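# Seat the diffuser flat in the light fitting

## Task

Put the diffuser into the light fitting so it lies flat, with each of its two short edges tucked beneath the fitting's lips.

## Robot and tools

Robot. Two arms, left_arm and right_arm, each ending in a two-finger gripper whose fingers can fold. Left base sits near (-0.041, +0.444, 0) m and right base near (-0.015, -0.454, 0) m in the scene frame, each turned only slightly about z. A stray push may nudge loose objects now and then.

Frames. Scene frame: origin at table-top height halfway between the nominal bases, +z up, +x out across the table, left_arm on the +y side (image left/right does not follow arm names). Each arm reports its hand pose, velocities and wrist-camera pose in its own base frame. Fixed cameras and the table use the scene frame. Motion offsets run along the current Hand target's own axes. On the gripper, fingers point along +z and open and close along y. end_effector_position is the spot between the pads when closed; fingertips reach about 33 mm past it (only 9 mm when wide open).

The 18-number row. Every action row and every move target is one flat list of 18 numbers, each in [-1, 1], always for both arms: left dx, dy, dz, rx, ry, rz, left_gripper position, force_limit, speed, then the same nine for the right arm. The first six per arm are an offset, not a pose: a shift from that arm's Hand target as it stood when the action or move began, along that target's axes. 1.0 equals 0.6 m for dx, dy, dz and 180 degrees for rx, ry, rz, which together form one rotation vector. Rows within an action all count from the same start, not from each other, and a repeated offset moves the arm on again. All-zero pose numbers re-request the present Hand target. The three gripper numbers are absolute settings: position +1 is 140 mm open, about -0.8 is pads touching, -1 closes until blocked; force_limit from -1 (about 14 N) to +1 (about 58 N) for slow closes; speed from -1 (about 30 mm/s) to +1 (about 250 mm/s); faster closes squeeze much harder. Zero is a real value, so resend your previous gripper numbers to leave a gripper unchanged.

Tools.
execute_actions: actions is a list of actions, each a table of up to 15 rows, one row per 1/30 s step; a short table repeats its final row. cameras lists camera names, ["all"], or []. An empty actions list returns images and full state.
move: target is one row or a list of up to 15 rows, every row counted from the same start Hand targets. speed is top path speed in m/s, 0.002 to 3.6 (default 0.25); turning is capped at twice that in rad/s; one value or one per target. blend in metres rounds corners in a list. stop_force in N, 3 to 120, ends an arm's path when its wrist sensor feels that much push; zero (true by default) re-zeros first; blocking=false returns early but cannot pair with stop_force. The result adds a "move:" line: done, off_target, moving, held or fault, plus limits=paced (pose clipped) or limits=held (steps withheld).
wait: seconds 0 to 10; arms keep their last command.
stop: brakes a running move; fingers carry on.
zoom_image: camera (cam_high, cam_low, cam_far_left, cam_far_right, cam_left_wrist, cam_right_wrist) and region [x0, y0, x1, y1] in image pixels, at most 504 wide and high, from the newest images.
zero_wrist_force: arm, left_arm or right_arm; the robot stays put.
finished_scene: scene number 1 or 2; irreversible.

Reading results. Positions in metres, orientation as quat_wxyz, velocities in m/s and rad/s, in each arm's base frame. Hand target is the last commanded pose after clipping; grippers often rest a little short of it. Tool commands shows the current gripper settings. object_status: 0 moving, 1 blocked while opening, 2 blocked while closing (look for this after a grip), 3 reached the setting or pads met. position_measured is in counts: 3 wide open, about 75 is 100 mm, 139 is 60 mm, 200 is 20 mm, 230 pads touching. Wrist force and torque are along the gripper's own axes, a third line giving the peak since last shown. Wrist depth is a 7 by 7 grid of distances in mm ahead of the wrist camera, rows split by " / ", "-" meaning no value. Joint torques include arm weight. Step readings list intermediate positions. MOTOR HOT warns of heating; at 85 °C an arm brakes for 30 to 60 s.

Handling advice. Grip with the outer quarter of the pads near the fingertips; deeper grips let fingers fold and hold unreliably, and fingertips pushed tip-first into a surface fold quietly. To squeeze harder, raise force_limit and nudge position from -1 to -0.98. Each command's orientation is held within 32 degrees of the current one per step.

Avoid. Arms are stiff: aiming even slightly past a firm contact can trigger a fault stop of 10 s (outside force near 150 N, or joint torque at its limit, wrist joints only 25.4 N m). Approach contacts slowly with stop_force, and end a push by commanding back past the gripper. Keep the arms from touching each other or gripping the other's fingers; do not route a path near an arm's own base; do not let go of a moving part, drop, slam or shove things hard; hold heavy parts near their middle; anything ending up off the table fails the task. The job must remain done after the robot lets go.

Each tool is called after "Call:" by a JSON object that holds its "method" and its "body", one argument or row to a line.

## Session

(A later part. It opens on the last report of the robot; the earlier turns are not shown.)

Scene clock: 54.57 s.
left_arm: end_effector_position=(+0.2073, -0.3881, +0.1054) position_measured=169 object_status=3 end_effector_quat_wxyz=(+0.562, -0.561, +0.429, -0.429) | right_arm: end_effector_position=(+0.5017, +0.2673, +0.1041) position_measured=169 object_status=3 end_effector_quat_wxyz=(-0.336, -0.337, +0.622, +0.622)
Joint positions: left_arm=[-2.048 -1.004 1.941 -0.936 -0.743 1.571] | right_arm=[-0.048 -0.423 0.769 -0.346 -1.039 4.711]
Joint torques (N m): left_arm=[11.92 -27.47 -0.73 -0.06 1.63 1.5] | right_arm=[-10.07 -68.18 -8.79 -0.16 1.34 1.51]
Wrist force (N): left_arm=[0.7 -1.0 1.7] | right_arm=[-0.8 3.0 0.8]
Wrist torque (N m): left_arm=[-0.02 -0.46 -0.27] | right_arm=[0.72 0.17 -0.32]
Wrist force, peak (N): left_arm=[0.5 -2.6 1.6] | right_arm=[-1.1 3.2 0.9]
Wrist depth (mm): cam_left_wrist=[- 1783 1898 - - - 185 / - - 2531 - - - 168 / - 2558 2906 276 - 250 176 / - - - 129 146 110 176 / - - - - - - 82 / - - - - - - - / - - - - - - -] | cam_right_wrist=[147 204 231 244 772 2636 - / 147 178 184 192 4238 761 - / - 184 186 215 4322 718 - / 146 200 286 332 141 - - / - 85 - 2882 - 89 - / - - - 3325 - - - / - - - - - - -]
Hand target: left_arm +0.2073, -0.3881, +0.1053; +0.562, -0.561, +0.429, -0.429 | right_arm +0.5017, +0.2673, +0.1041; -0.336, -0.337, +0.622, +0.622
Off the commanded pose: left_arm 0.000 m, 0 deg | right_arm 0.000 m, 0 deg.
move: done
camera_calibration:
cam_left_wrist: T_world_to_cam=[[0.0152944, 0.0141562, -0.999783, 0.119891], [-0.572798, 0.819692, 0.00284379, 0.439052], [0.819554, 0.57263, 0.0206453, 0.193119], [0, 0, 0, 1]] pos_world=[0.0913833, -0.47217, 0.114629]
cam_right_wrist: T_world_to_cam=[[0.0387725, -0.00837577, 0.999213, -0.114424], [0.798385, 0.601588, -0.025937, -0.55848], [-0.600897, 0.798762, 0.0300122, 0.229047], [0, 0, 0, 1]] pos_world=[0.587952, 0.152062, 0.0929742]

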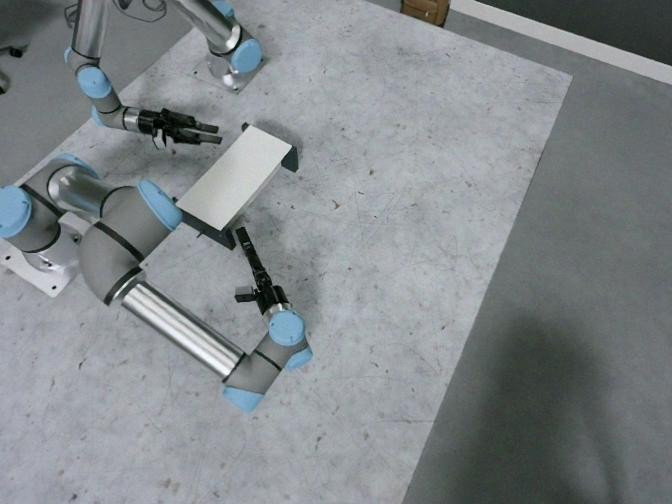

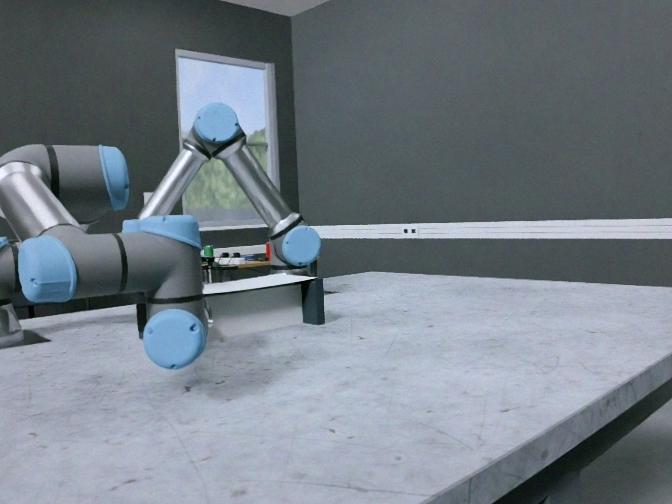

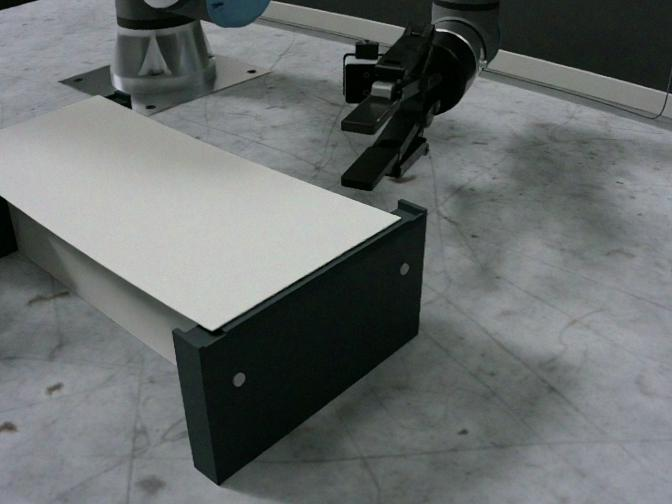

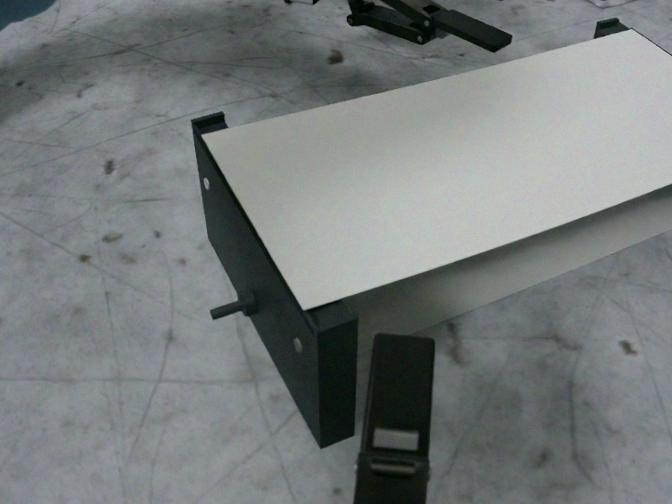

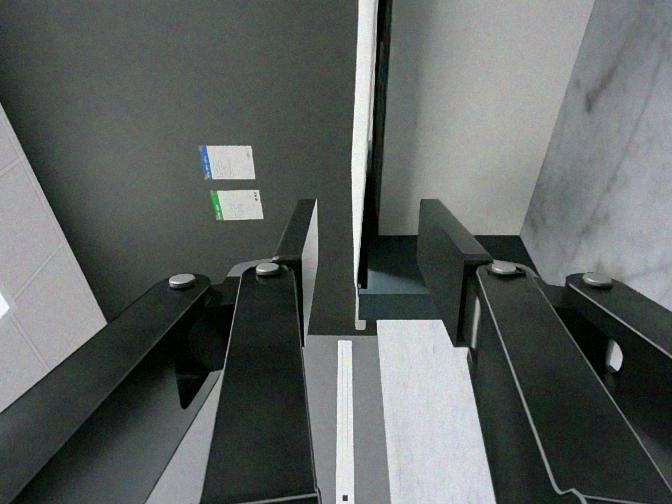

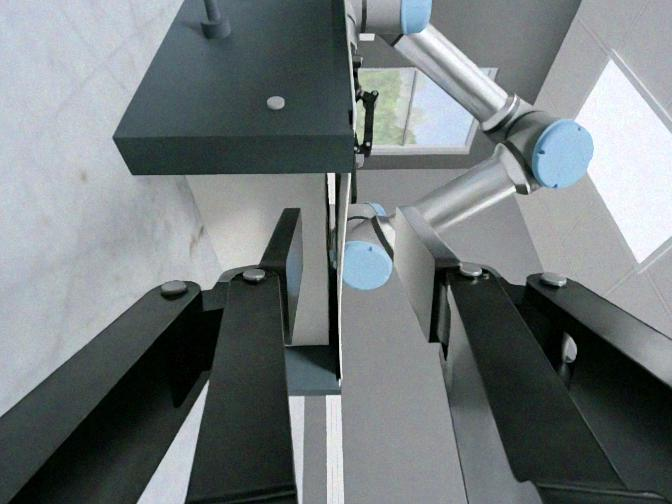

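Call:
{"method": "move", "body": {
  "target": [0,0,0.1167,0,0,0,-0.32,1,0,0,0,0.1333,0,0,0,-0.32,1,0],
  "speed": 0.15,
  "cameras": ["all"]
}}

Scene clock: 57.03 s.
left_arm: end_effector_position=(+0.2748, -0.3697, +0.1054) position_measured=169 object_status=3 end_effector_quat_wxyz=(+0.562, -0.561, +0.429, -0.429) | right_arm: end_effector_position=(+0.4348, +0.3111, +0.1041) position_measured=169 object_status=3 end_effector_quat_wxyz=(-0.336, -0.337, +0.622, +0.622)
Joint positions: left_arm=[-1.926 -1.045 2.023 -0.976 -0.622 1.57] | right_arm=[0.011 -0.583 1.095 -0.513 -0.981 4.711]
Joint torques (N m): left_arm=[11.73 -39.38 -0.23 -0.52 1.84 1.54] | right_arm=[8.22 -63.38 -5.28 -0.18 1.69 1.18]
Wrist force (N): left_arm=[0.6 -0.9 2.0] | right_arm=[-0.7 2.7 0.8]
Wrist torque (N m): left_arm=[-0.02 -0.44 -0.25] | right_arm=[0.70 0.14 -0.27]
Wrist force, peak (N): left_arm=[0.4 -1.1 2.8] | right_arm=[-0.9 2.8 1.9]
Wrist depth (mm): cam_left_wrist=[- - - - 147 148 - / 2354 - 2586 2558 166 164 162 / 2836 2615 2402 - 172 - 168 / - - - 135 146 - 159 / - - - 189 - - 82 / - - - 2586 - - - / - - - - - - -] | cam_right_wrist=[137 143 137 144 521 - - / - 110 114 110 4078 718 - / - 103 103 113 - 665 641 / 146 187 - 231 150 3486 2058 / - 85 - - - 89 - / - - - 410 - - - / - - - 2428 - - -]
Hand target: left_arm +0.2749, -0.3697, +0.1054; +0.562, -0.561, +0.429, -0.429 | right_arm +0.4347, +0.3111, +0.1041; -0.336, -0.337, +0.622, +0.622
Off the commanded pose: left_arm 0.000 m, 0 deg | right_arm 0.000 m, 0 deg.
move: done
camera_calibration:
cam_left_wrist: T_world_to_cam=[[0.0152944, 0.0141562, -0.999783, 0.118498], [-0.572798, 0.819692, 0.00284379, 0.462634], [0.819554, 0.57263, 0.0206453, 0.127264], [0, 0, 0, 1]] pos_world=[0.158883, -0.45377, 0.114529]
cam_right_wrist: T_world_to_cam=[[0.0387719, -0.00837242, 0.999213, -0.111467], [0.798337, 0.601652, -0.0259362, -0.531485], [-0.600961, 0.798714, 0.0300112, 0.153964], [0, 0, 0, 1]] pos_world=[0.521152, 0.195863, 0.0929742]

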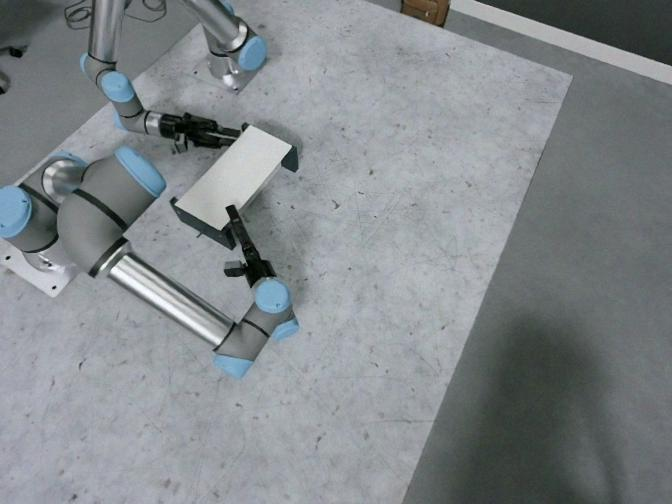

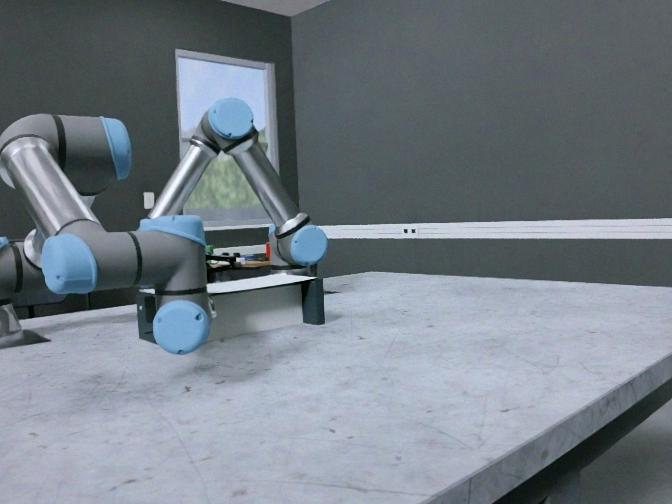

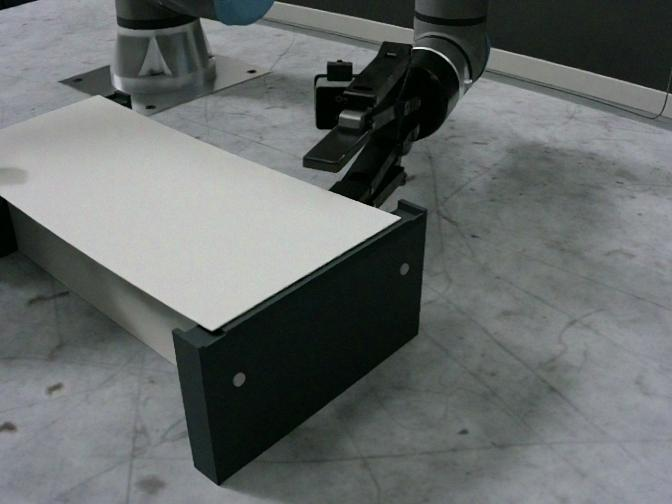

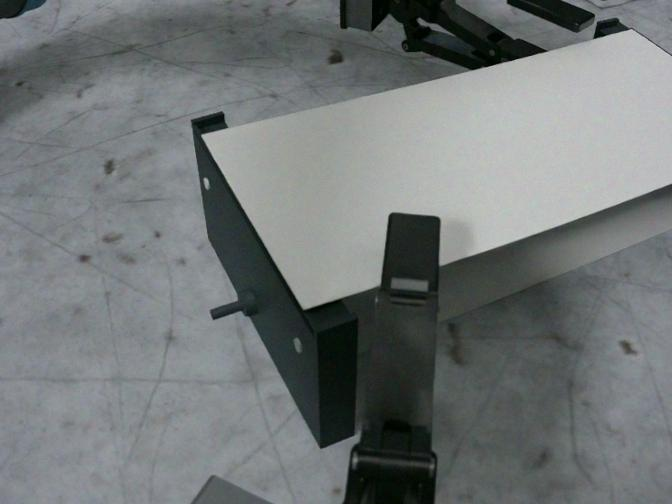

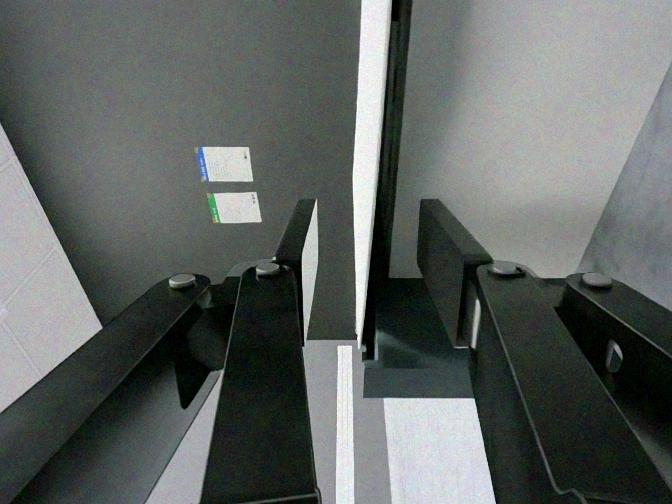

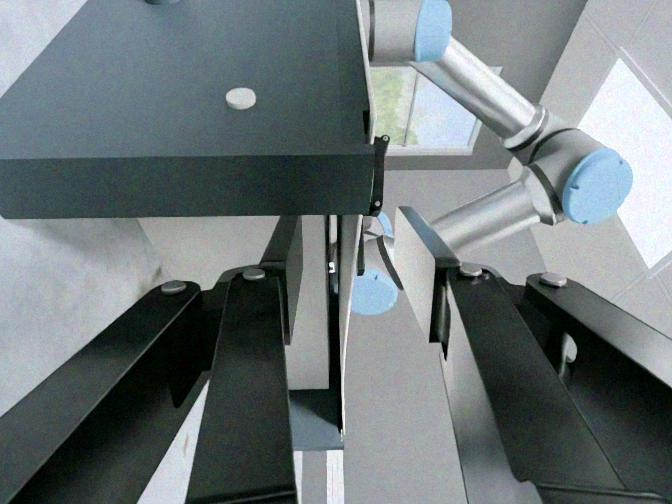

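Call:
{"method": "move", "body": {
  "target": [0,-0.004,0,0,0,0,-1,-0.3,-1,0,0,0,0,0,0,-1,-0.3,-1],
  "speed": 0.05,
  "cameras": ["cam_far_left","cam_far_right","cam_left_wrist","cam_right_wrist","cam_low"]
}}

Call:
{"method": "zoom_image", "body": {
  "camera": "cam_low",
  "region": [130, 250, 350, 370]
}}

Scene clock: 59.13 s.
left_arm: end_effector_position=(+0.2749, -0.3697, +0.1078) position_measured=229 object_status=2 end_effector_quat_wxyz=(+0.562, -0.561, +0.429, -0.429) | right_arm: end_effector_position=(+0.4347, +0.3111, +0.1041) position_measured=229 object_status=0 end_effector_quat_wxyz=(-0.336, -0.337, +0.622, +0.622)
Joint positions: left_arm=[-1.926 -1.05 2.022 -0.97 -0.621 1.57] | right_arm=[0.011 -0.583 1.096 -0.513 -0.981 4.711]
Joint torques (N m): left_arm=[11.82 -37.74 -18.97 3.51 1.34 1.27] | right_arm=[6.84 -58.62 -5.96 -0.22 1.44 0.72]
Wrist force (N): left_arm=[-0.6 -0.4 1.7] | right_arm=[0.9 8.3 -0.3]
Wrist torque (N m): left_arm=[-0.07 -0.50 -0.20] | right_arm=[0.64 0.16 0.00]
Wrist force, peak (N): left_arm=[0.6 -1.3 2.0] | right_arm=[0.7 9.0 -0.8]
Wrist depth (mm): cam_left_wrist=[- - - - 143 - - / 2402 2942 - 2285 - - - / 2531 - 3181 - - 180 171 / - - 3315 - 195 - 178 / - - - - - 88 171 / - - - - - - - / - - - - - - -] | cam_right_wrist=[136 143 137 143 521 2807 2205 / - 110 114 110 3859 713 - / - 103 104 105 - 671 647 / 147 188 - 113 756 684 2921 / 145 175 79 - 83 89 - / - - - - - 73 - / - - - - - - -]
Hand target: left_arm +0.2749, -0.3697, +0.1078; +0.562, -0.561, +0.429, -0.429 | right_arm +0.4347, +0.3111, +0.1041; -0.336, -0.337, +0.622, +0.622
Off the commanded pose: left_arm 0.000 m, 0 deg | right_arm 0.000 m, 0 deg.
move: done
camera_calibration:
cam_left_wrist: T_world_to_cam=[[0.0152944, 0.0141562, -0.999783, 0.120896], [-0.572798, 0.819692, 0.00284379, 0.462684], [0.819554, 0.57263, 0.0206453, 0.127133], [0, 0, 0, 1]] pos_world=[0.158983, -0.45377, 0.116929]
cam_right_wrist: T_world_to_cam=[[0.0387725, -0.00837577, 0.999213, -0.111463], [0.798385, 0.601588, -0.025937, -0.531417], [-0.600897, 0.798762, 0.0300122, 0.153861], [0, 0, 0, 1]] pos_world=[0.521052, 0.195862, 0.0929742]
Images, in order (width x height): cam_low 672x504, cam_far_left 672x504, cam_far_right 672x504, cam_left_wrist 672x504, cam_right_wrist 672x504.

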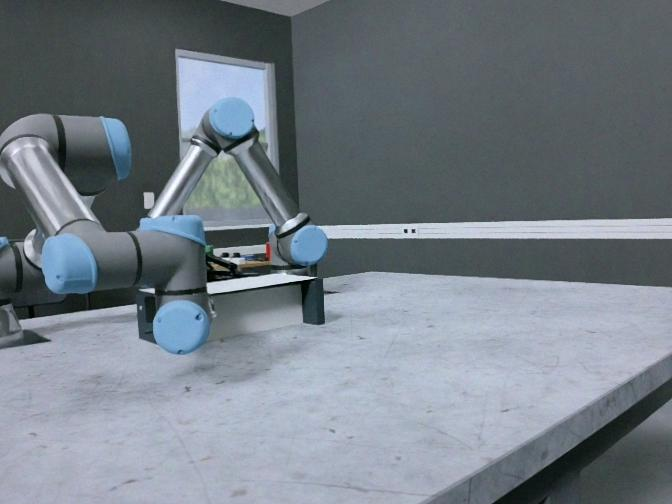

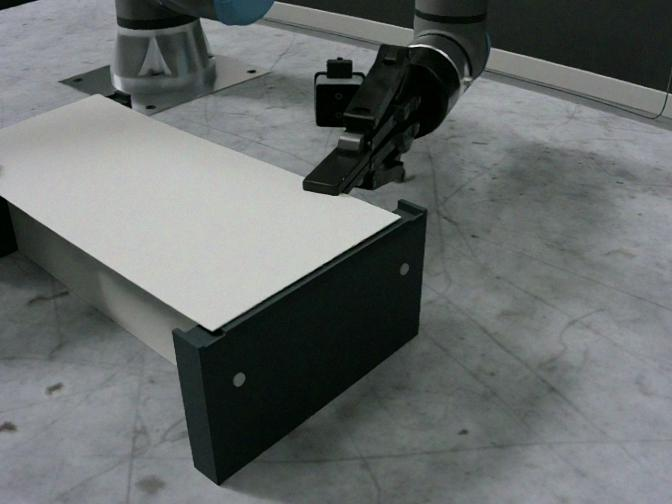

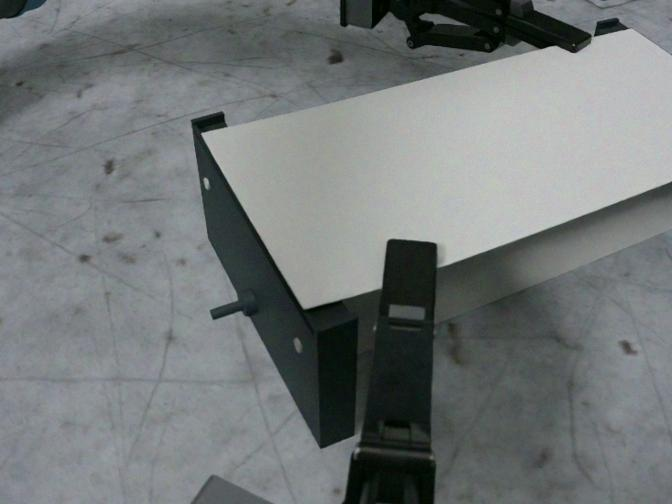

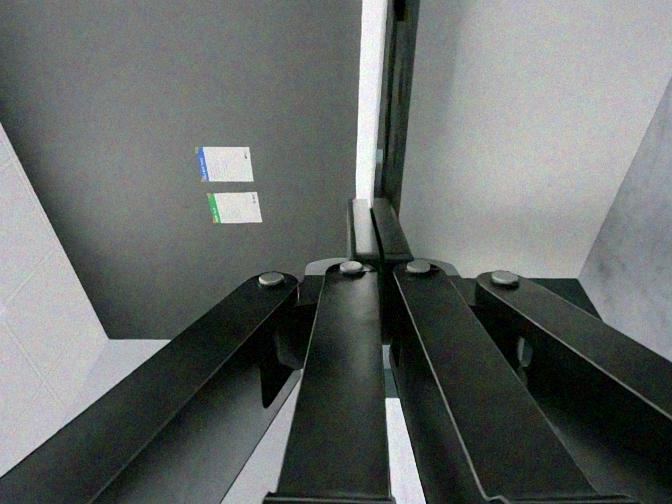

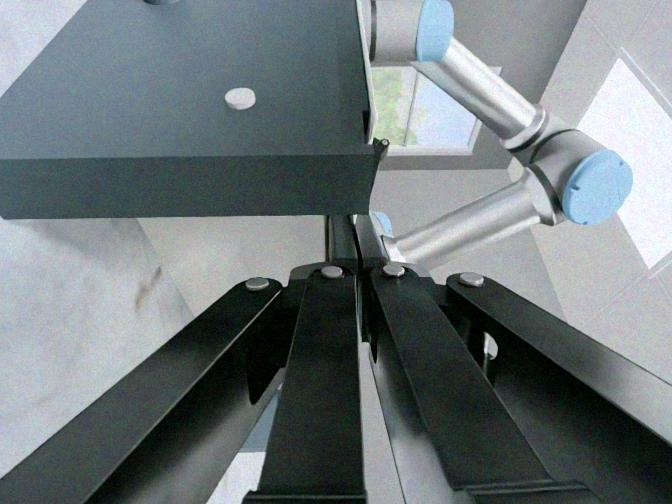

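Scaled by 2.291 from the camera's 672x504 image, which has a finer 960x720 frame.

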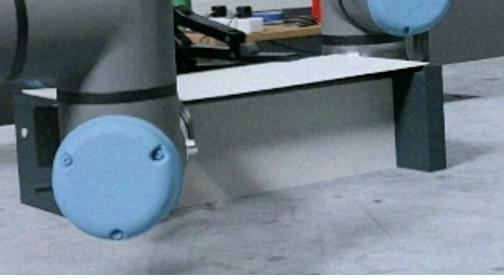

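Call:
{"method": "move", "body": {
  "target": [
    [0,-0.025,0,0,0,0,-1,-0.3,-1,0,0.025,0,0,0,0,-1,-0.3,-1],
    [0.0014,-0.0633,-0.0005,-0.0409,0,-0.1153,-1,-0.3,-1,-0.0077,0.0502,0.005,-0.0662,0,-0.1027,-1,-0.3,-1]
  ],
  "speed": 0.1,
  "blend": [0.005,0],
  "cameras": ["cam_far_left","cam_far_right","cam_left_wrist","cam_right_wrist","cam_low"]
}}

Call:
{"method": "zoom_image", "body": {
  "camera": "cam_low",
  "region": [130, 240, 350, 370]
}}

Scene clock: 63.80 s.
left_arm: end_effector_position=(+0.2748, -0.3706, +0.1457) position_measured=229 object_status=2 end_effector_quat_wxyz=(-0.439, +0.664, -0.348, +0.495) | right_arm: end_effector_position=(+0.4347, +0.3166, +0.1343) position_measured=229 object_status=2 end_effector_quat_wxyz=(-0.265, -0.396, +0.492, +0.729)
Joint positions: left_arm=[-1.93 -1.251 2.062 -1.028 -0.614 1.386] | right_arm=[0.036 -0.468 0.963 -0.252 -1.003 4.251]
Joint torques (N m): left_arm=[-15.28 -35.99 -5.36 -2.2 4.11 -2.16] | right_arm=[11.42 -47.87 -28.72 5.4 -0.76 -2.15]
Wrist force (N): left_arm=[-5.0 -2.8 0.3] | right_arm=[1.3 3.9 -3.8]
Wrist torque (N m): left_arm=[0.14 -0.58 0.02] | right_arm=[0.57 0.22 0.05]
Wrist force, peak (N): left_arm=[-15.3 -2.8 -1.4] | right_arm=[6.5 4.5 -13.4]
Wrist depth (mm): cam_left_wrist=[- - - - 555 195 148 / - 2452 2330 221 628 174 - / - 2504 2836 1115 271 176 - / 2769 3181 - - 121 - 205 / - - - - - 88 - / - - - - - - - / - - - - - - -] | cam_right_wrist=[- 76 93 112 3087 - - / - 86 90 556 789 - - / - 182 416 446 851 - - / - - - 113 117 - - / 265 - 79 - 83 - - / - - - - - 73 - / - - - - - - -]
Hand target: left_arm +0.2748, -0.3706, +0.1457; -0.439, +0.664, -0.348, +0.495 | right_arm +0.4347, +0.3166, +0.1343; -0.265, -0.396, +0.492, +0.729
Off the commanded pose: left_arm 0.000 m, 0 deg | right_arm 0.000 m, 0 deg.
move: done
camera_calibration:
cam_left_wrist: T_world_to_cam=[[-0.0127254, -0.360489, -0.932676, 0.0179282], [-0.576751, 0.764599, -0.287657, 0.486303], [0.816821, 0.534261, -0.217642, 0.148174], [0, 0, 0, 1]] pos_world=[0.159672, -0.444528, 0.188858]
cam_right_wrist: T_world_to_cam=[[0.0362912, -0.381697, 0.923575, -0.0121244], [0.797891, 0.567523, 0.203195, -0.553671], [-0.601709, 0.729538, 0.325149, 0.131209], [0, 0, 0, 1]] pos_world=[0.521158, 0.213872, 0.0810384]
Images, in order (width x height): cam_low 672x504, cam_far_left 672x504, cam_far_right 672x504, cam_left_wrist 672x504, cam_right_wrist 672x504.

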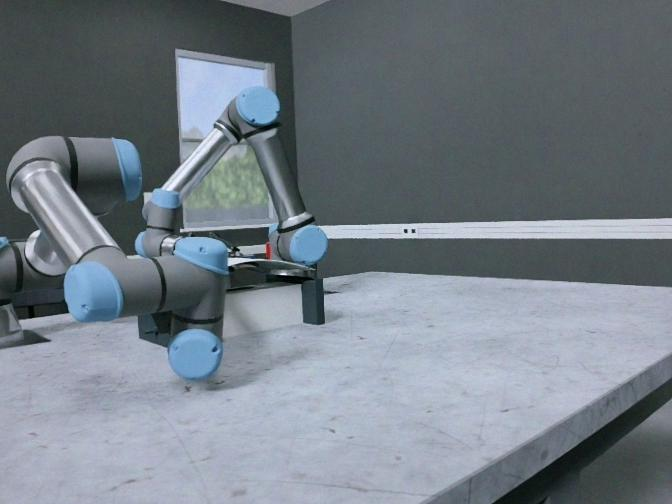

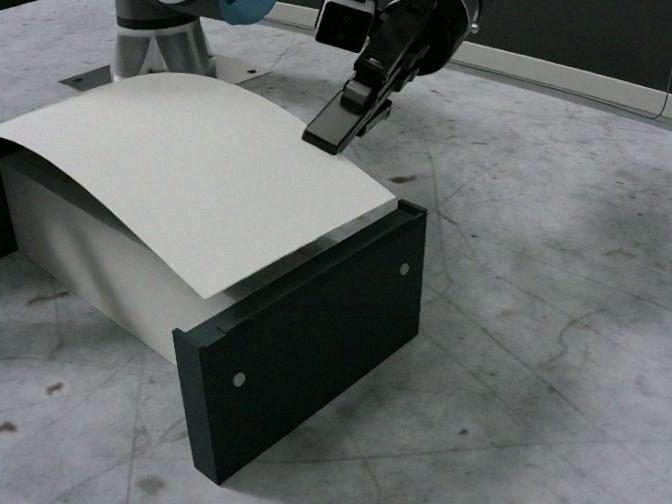

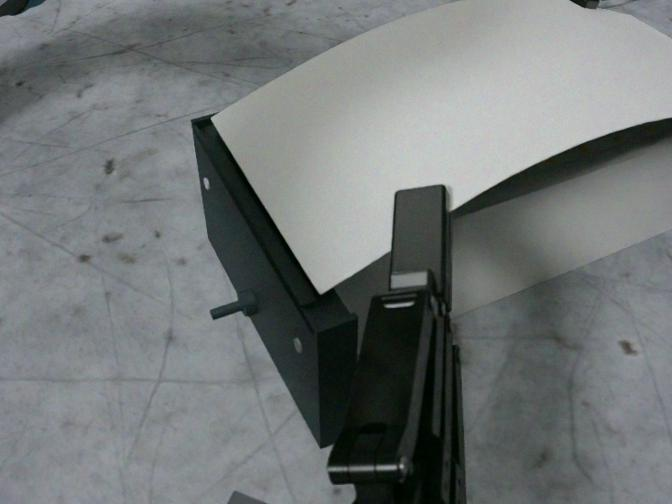

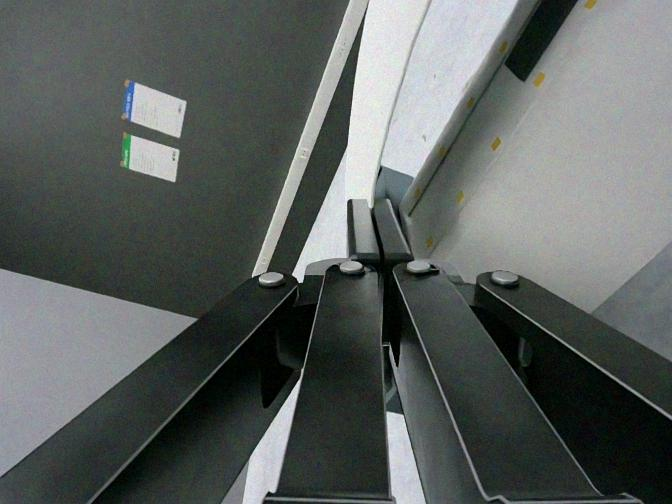

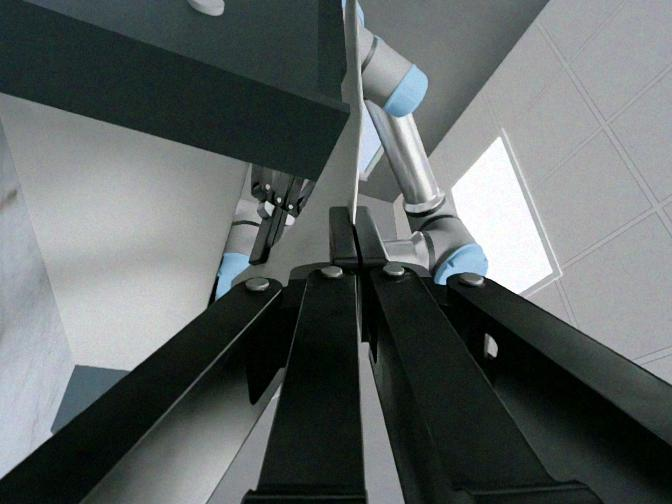

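Scaled by 2.291 from the camera's 672x504 image, which has a finer 960x720 frame.

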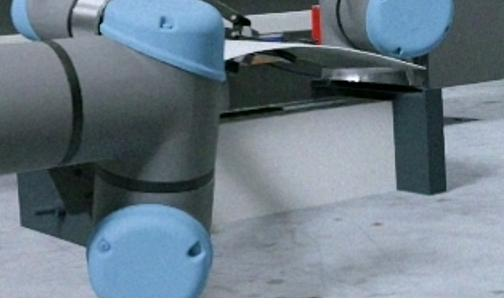

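Call:
{"method": "zoom_image", "body": {
  "camera": "cam_far_right",
  "region": [180, 90, 380, 350]
}}

Call:
{"method": "zoom_image", "body": {
  "camera": "cam_far_left",
  "region": [160, 170, 440, 380]
}}

Scaled by 1.938 from the camera's 672x504 image, which has a finer 960x720 frame.

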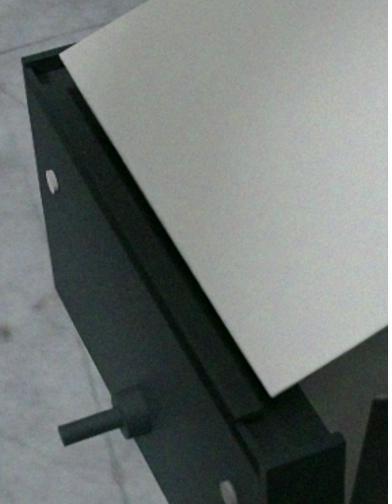

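Scaled by 1.800 from the camera's 672x504 image, which has a finer 960x720 frame.

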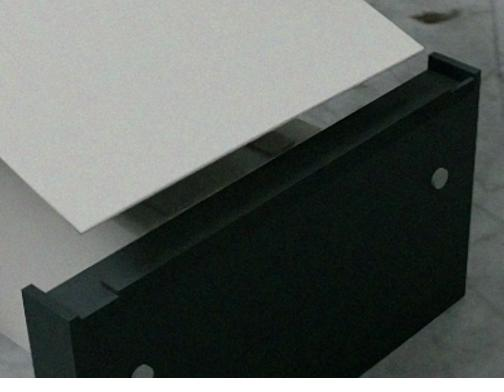

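Call:
{"method": "move", "body": {
  "target": [-0.0014,0.009,0.0005,-0.0093,0,-0.0262,-1,-0.3,-1,-0.002,-0.0027,0.0013,-0.0151,0,-0.0234,-1,-0.3,-1],
  "speed": 0.1,
  "cameras": ["cam_far_left","cam_far_right","cam_left_wrist","cam_right_wrist"]
}}

Call:
{"method": "zoom_image", "body": {
  "camera": "cam_far_right",
  "region": [180, 90, 380, 350]
}}

Call:
{"method": "zoom_image", "body": {
  "camera": "cam_far_left",
  "region": [160, 170, 440, 380]
}}

Call:
{"method": "zoom_image", "body": {
  "camera": "cam_right_wrist",
  "region": [240, 0, 440, 220]
}}

Call:
{"method": "zoom_image", "body": {
  "camera": "cam_left_wrist",
  "region": [300, 60, 500, 260]
}}

Scene clock: 68.07 s.
left_arm: end_effector_position=(+0.2747, -0.3718, +0.1404) position_measured=229 object_status=2 end_effector_quat_wxyz=(-0.409, +0.684, -0.327, +0.508) | right_arm: end_effector_position=(+0.4347, +0.3185, +0.1333) position_measured=229 object_status=2 end_effector_quat_wxyz=(-0.247, -0.407, +0.460, +0.750)
Joint positions: left_arm=[-1.932 -1.268 2.081 -1.079 -0.61 1.344] | right_arm=[0.048 -0.429 0.926 -0.203 -1.015 4.148]
Joint torques (N m): left_arm=[-15.36 -34.4 -4.64 -2.31 4.26 -2.38] | right_arm=[11.63 -47.36 -28.15 5.38 -0.64 -2.23]
Wrist force (N): left_arm=[-5.0 -4.1 0.3] | right_arm=[1.2 4.8 -4.5]
Wrist torque (N m): left_arm=[0.19 -0.49 0.01] | right_arm=[0.66 0.33 0.08]
Wrist force, peak (N): left_arm=[-5.4 -4.0 0.0] | right_arm=[1.2 4.8 -4.8]
Wrist depth (mm): cam_left_wrist=[- 2242 - 260 507 184 147 / - 2263 2083 - - 175 165 / - 2615 - 309 248 - 181 / 2942 - - - 202 - - / 3017 - - - - 89 - / - - - - - - - / - - - - - - -] | cam_right_wrist=[- 74 82 102 3002 - - / - 86 89 - 628 - - / - 175 - 327 864 - - / - 205 397 113 798 - - / - - 79 - 83 - 1965 / - - - - - 73 - / - - - - - - -]
Hand target: left_arm +0.2747, -0.3718, +0.1404; -0.409, +0.684, -0.327, +0.508 | right_arm +0.4347, +0.3185, +0.1333; -0.247, -0.407, +0.460, +0.750
Off the commanded pose: left_arm 0.000 m, 0 deg | right_arm 0.000 m, 0 deg.
move: done
camera_calibration:
cam_left_wrist: T_world_to_cam=[[-0.0186748, -0.440242, -0.897685, -0.0203555], [-0.578779, 0.736872, -0.349335, 0.484473], [0.815271, 0.513037, -0.268563, 0.147379], [0, 0, 0, 1]] pos_world=[0.159869, -0.441566, 0.190551]
cam_right_wrist: T_world_to_cam=[[0.0357892, -0.460942, 0.886708, 0.0199349], [0.797756, 0.547586, 0.252456, -0.554784], [-0.601917, 0.698342, 0.387317, 0.131897], [0, 0, 0, 1]] pos_world=[0.52126, 0.220871, 0.0712959]
Images, in order (width x height): cam_far_left 672x504, cam_far_right 672x504, cam_left_wrist 672x504, cam_right_wrist 672x504.

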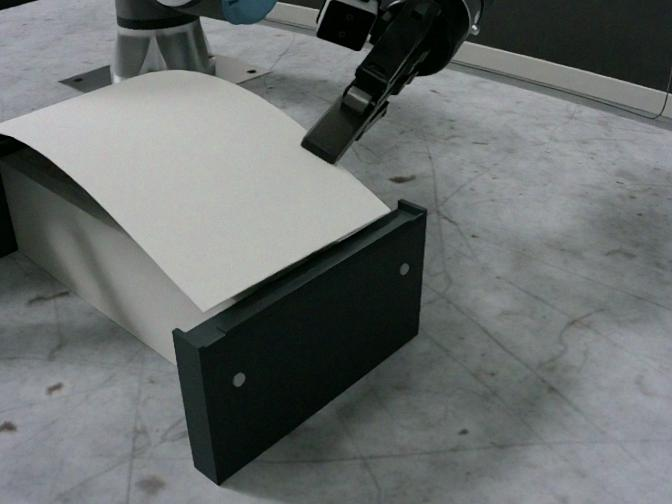

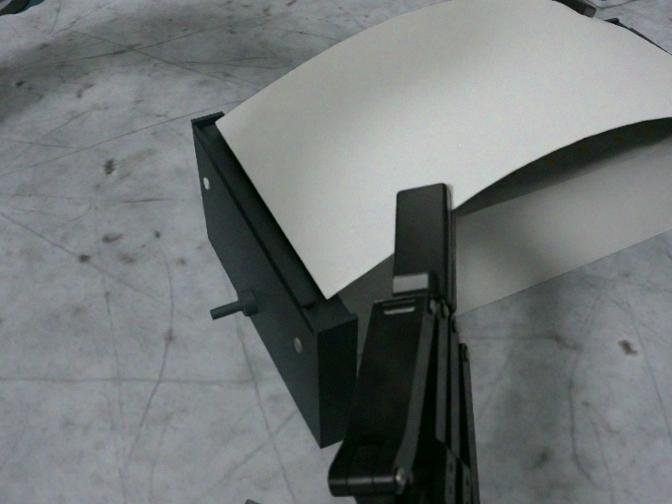

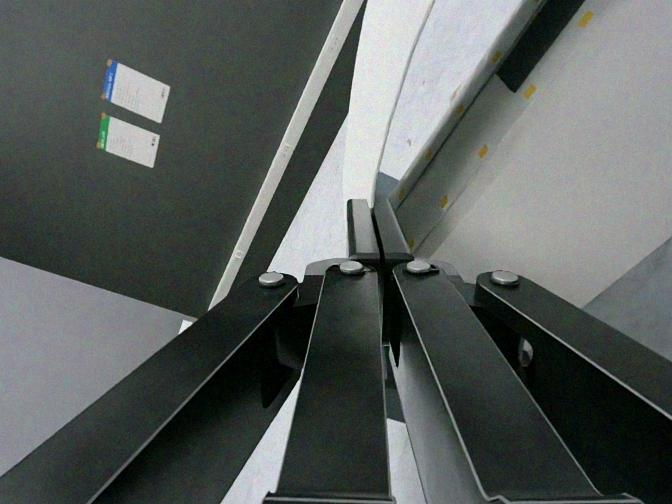

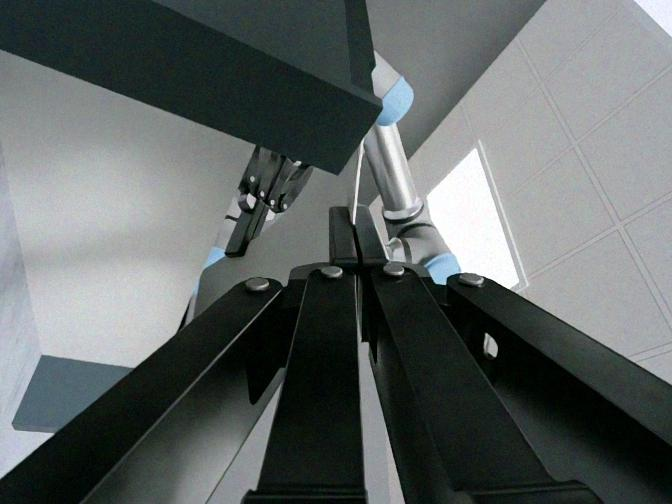

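Scaled by 1.938 from the camera's 672x504 image, which has a finer 960x720 frame.

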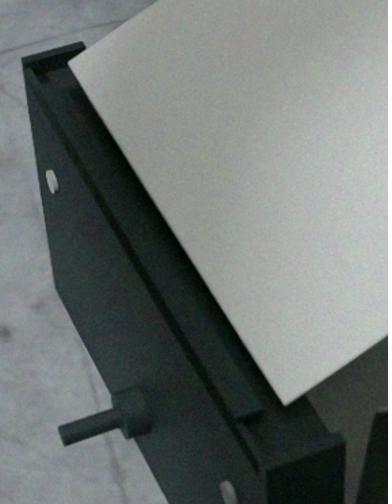

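Scaled by 1.800 from the camera's 672x504 image, which has a finer 960x720 frame.

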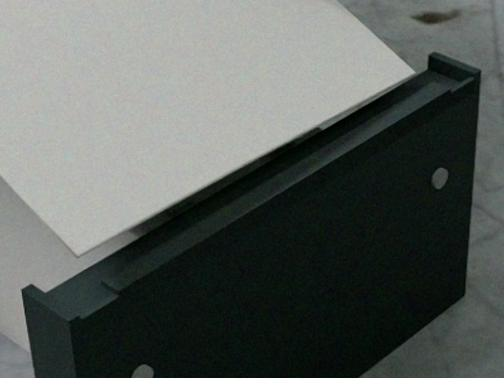

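Scaled by 2.291 from the camera's 672x504 image, which has a finer 960x720 frame.

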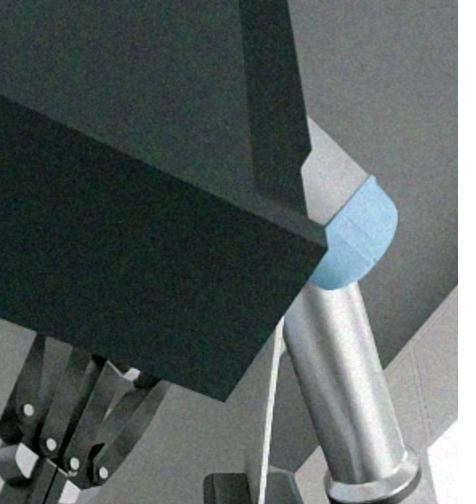

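Scaled by 2.520 from the camera's 672x504 image, which has a finer 960x720 frame.

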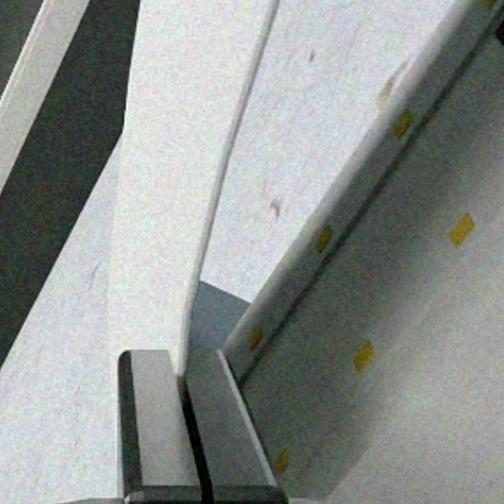

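Call:
{"method": "move", "body": {
  "target": [-0.00856,0.01782,0.00304,0,0,0,-1,-0.3,-1,0.00762,-0.01782,-0.00492,0,0,0,-1,-0.3,-1],
  "speed": 0.012,
  "stop_force": 4,
  "cameras": ["cam_far_left","cam_far_right"]
}}

Call:
{"method": "zoom_image", "body": {
  "camera": "cam_far_right",
  "region": [180, 90, 380, 350]
}}

Call:
{"method": "zoom_image", "body": {
  "camera": "cam_far_left",
  "region": [160, 170, 440, 380]
}}

Scene clock: 71.00 s.
left_arm: end_effector_position=(+0.2747, -0.3718, +0.1284) position_measured=229 object_status=2 end_effector_quat_wxyz=(-0.409, +0.684, -0.327, +0.508) | right_arm: end_effector_position=(+0.4349, +0.3186, +0.1258) position_measured=229 object_status=2 end_effector_quat_wxyz=(-0.247, -0.407, +0.460, +0.750)
Joint positions: left_arm=[-1.932 -1.244 2.09 -1.112 -0.61 1.344] | right_arm=[0.048 -0.417 0.924 -0.212 -1.015 4.148]
Joint torques (N m): left_arm=[-11.31 -20.88 -4.48 -3.02 2.41 -0.53] | right_arm=[-1.83 -56.14 -17.16 2.84 -0.23 -0.16]
Wrist force (N): left_arm=[-2.9 -6.8 -0.6] | right_arm=[1.4 4.5 -4.6]
Wrist torque (N m): left_arm=[0.21 -0.42 0.09] | right_arm=[0.68 0.46 0.11]
Wrist force, peak (N): left_arm=[-2.9 -6.8 -0.6] | right_arm=[0.0 7.6 -4.0]
Wrist depth (mm): cam_left_wrist=[- - - 233 528 179 - / - 2377 - 2159 226 164 - / - - 2906 344 - - 181 / - - 3566 - 134 201 192 / 2870 - - - - 88 192 / - - - - - - - / - - - - - - -] | cam_right_wrist=[- 74 82 100 2604 - - / - 84 90 - - - - / - - 182 281 879 - - / - - 394 113 792 2428 - / 265 - 79 - 83 - - / - - - - - 73 - / - - - - - - -]
Hand target: left_arm +0.2747, -0.3718, +0.1284; -0.409, +0.684, -0.327, +0.508 | right_arm +0.4349, +0.3186, +0.1258; -0.247, -0.407, +0.460, +0.750 (not the last commanded pose)
Tool commands: left_gripper/position=-1.0 left_gripper/force_limit=-0.3 left_gripper/speed=-1.0 right_gripper/position=-1.0 right_gripper/force_limit=-0.301961 right_gripper/speed=-1.0
Off the commanded pose: left_arm 0.000 m, 0 deg | right_arm 0.005 m, 0 deg.
FORCE FAULT: contact force on the right arm reached its limit, and that arm stopped. The contact can be on any part of that arm, not only on its tool. That arm's remaining commands of this call were not run. That arm is still stopped at the end of this call. That arm stays stopped for about 9 more seconds. Until then a move that you send moves the other arm only, and its call returns only when the move has ended. Once the stop has ended, the next robot result says so. If the stop ends while you think or write, that arm runs what you send next, counted from a new Hand target: where the arm stands when the stop ends. While its stop runs, that arm takes no new command, but its gripper still runs the gripper command that each later call begins with. Until it ends, the stop uses up actions while you think or wait. An arm that is not stopped still takes commands.
move: fault (right_arm)
Images, in order (width x height): cam_far_left 672x504, cam_far_right 672x504.

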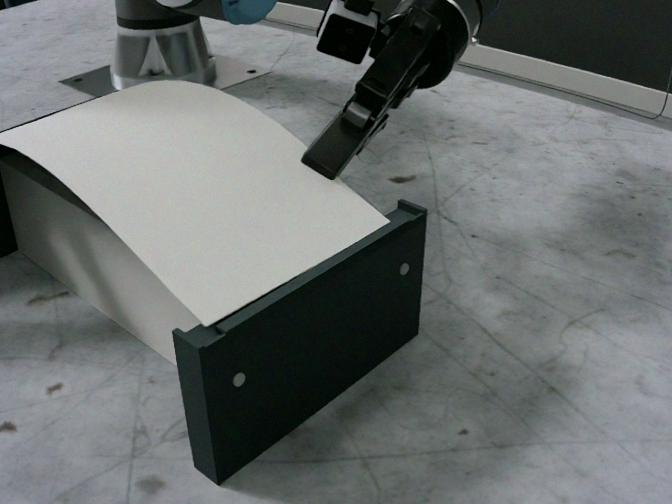

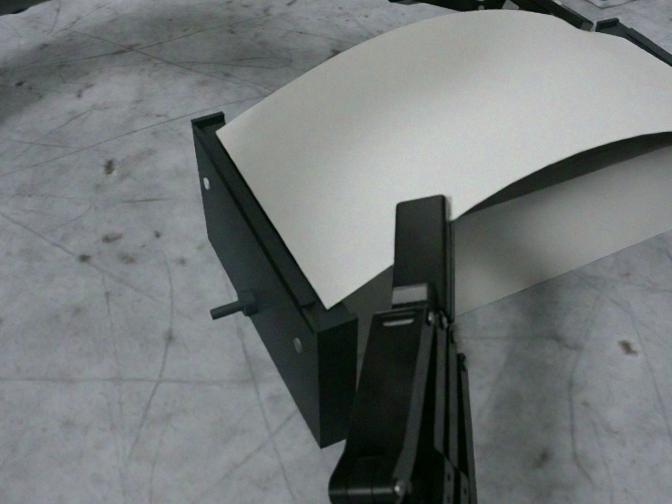

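Scaled by 1.938 from the camera's 672x504 image, which has a finer 960x720 frame.

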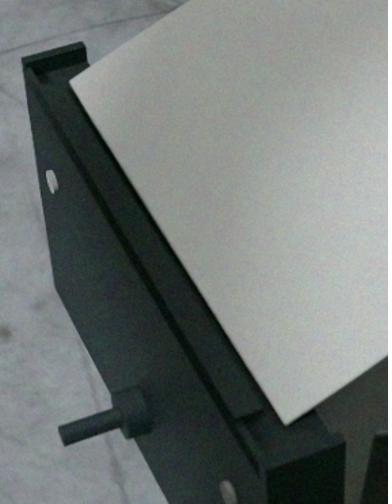

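Scaled by 1.800 from the camera's 672x504 image, which has a finer 960x720 frame.

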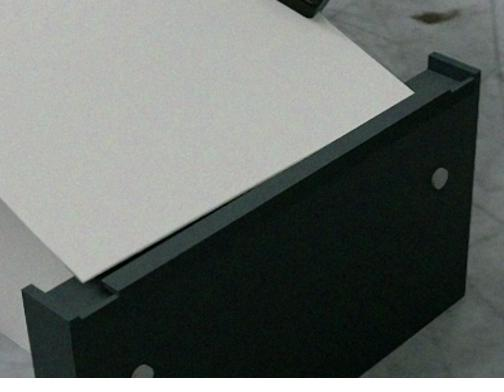

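Call:
{"method": "wait", "body": {
  "seconds": 0.5
}}

Scene clock: 74.43 s.
left_arm: end_effector_position=(+0.2747, -0.3718, +0.1284) position_measured=229 object_status=2 end_effector_quat_wxyz=(-0.409, +0.684, -0.327, +0.508) | right_arm: end_effector_position=(+0.4349, +0.3186, +0.1258) position_measured=229 object_status=2 end_effector_quat_wxyz=(-0.247, -0.407, +0.460, +0.750)
Joint positions: left_arm=[-1.932 -1.244 2.09 -1.112 -0.61 1.344] | right_arm=[0.048 -0.417 0.924 -0.212 -1.015 4.148]
Joint torques (N m): left_arm=[4.26 -20.41 -4.64 -3.04 2.08 0.15] | right_arm=[-0.53 -56.21 -17.06 2.6 -0.24 -0.45]
Wrist force (N): left_arm=[-3.1 -5.4 -0.7] | right_arm=[2.3 3.6 -4.8]
Wrist torque (N m): left_arm=[0.26 -0.47 0.09] | right_arm=[0.67 0.45 0.11]
Wrist force, peak (N): left_arm=[-3.0 -7.0 -0.5] | right_arm=[1.4 4.6 -4.8]
Wrist depth (mm): cam_left_wrist=[- 2159 - 219 560 182 141 / - 1913 - 256 227 168 - / - 2705 - 242 213 - - / - - 2836 - 108 - 198 / - - - - - 88 191 / - - - - - - - / - - - - - - -] | cam_right_wrist=[- 74 82 101 3087 - - / - - 90 - 3859 - - / - - - 282 889 - - / - - 378 113 789 - - / - 266 79 - 83 - 1377 / - - - - - 74 - / - - - - - - -]
Hand target: left_arm +0.2747, -0.3718, +0.1284; -0.409, +0.684, -0.327, +0.508 | right_arm +0.4349, +0.3186, +0.1258; -0.247, -0.407, +0.460, +0.750 (not the last commanded pose)
Tool commands: left_gripper/position=-1.0 left_gripper/force_limit=-0.3 left_gripper/speed=-1.0 right_gripper/position=-1.0 right_gripper/force_limit=-0.301961 right_gripper/speed=-1.0
Off the commanded pose: left_arm 0.000 m, 0 deg | right_arm 0.005 m, 0 deg.
FORCE FAULT, CONTINUED: the right arm was still stopped when this call began, by the force fault that an earlier result reported. Since the last result the stop counts as 7 of the actions that you can send in this scene. That arm is still stopped at the end of this call. That arm stays stopped for about 6 more seconds. If the stop ends while you think or write, that arm runs what you send next, counted from a new Hand target: where the arm stands when the stop ends. While its stop runs, that arm takes no new command, but its gripper still runs the gripper command that each later call begins with.
wait: 0.50 s; at rest from the start


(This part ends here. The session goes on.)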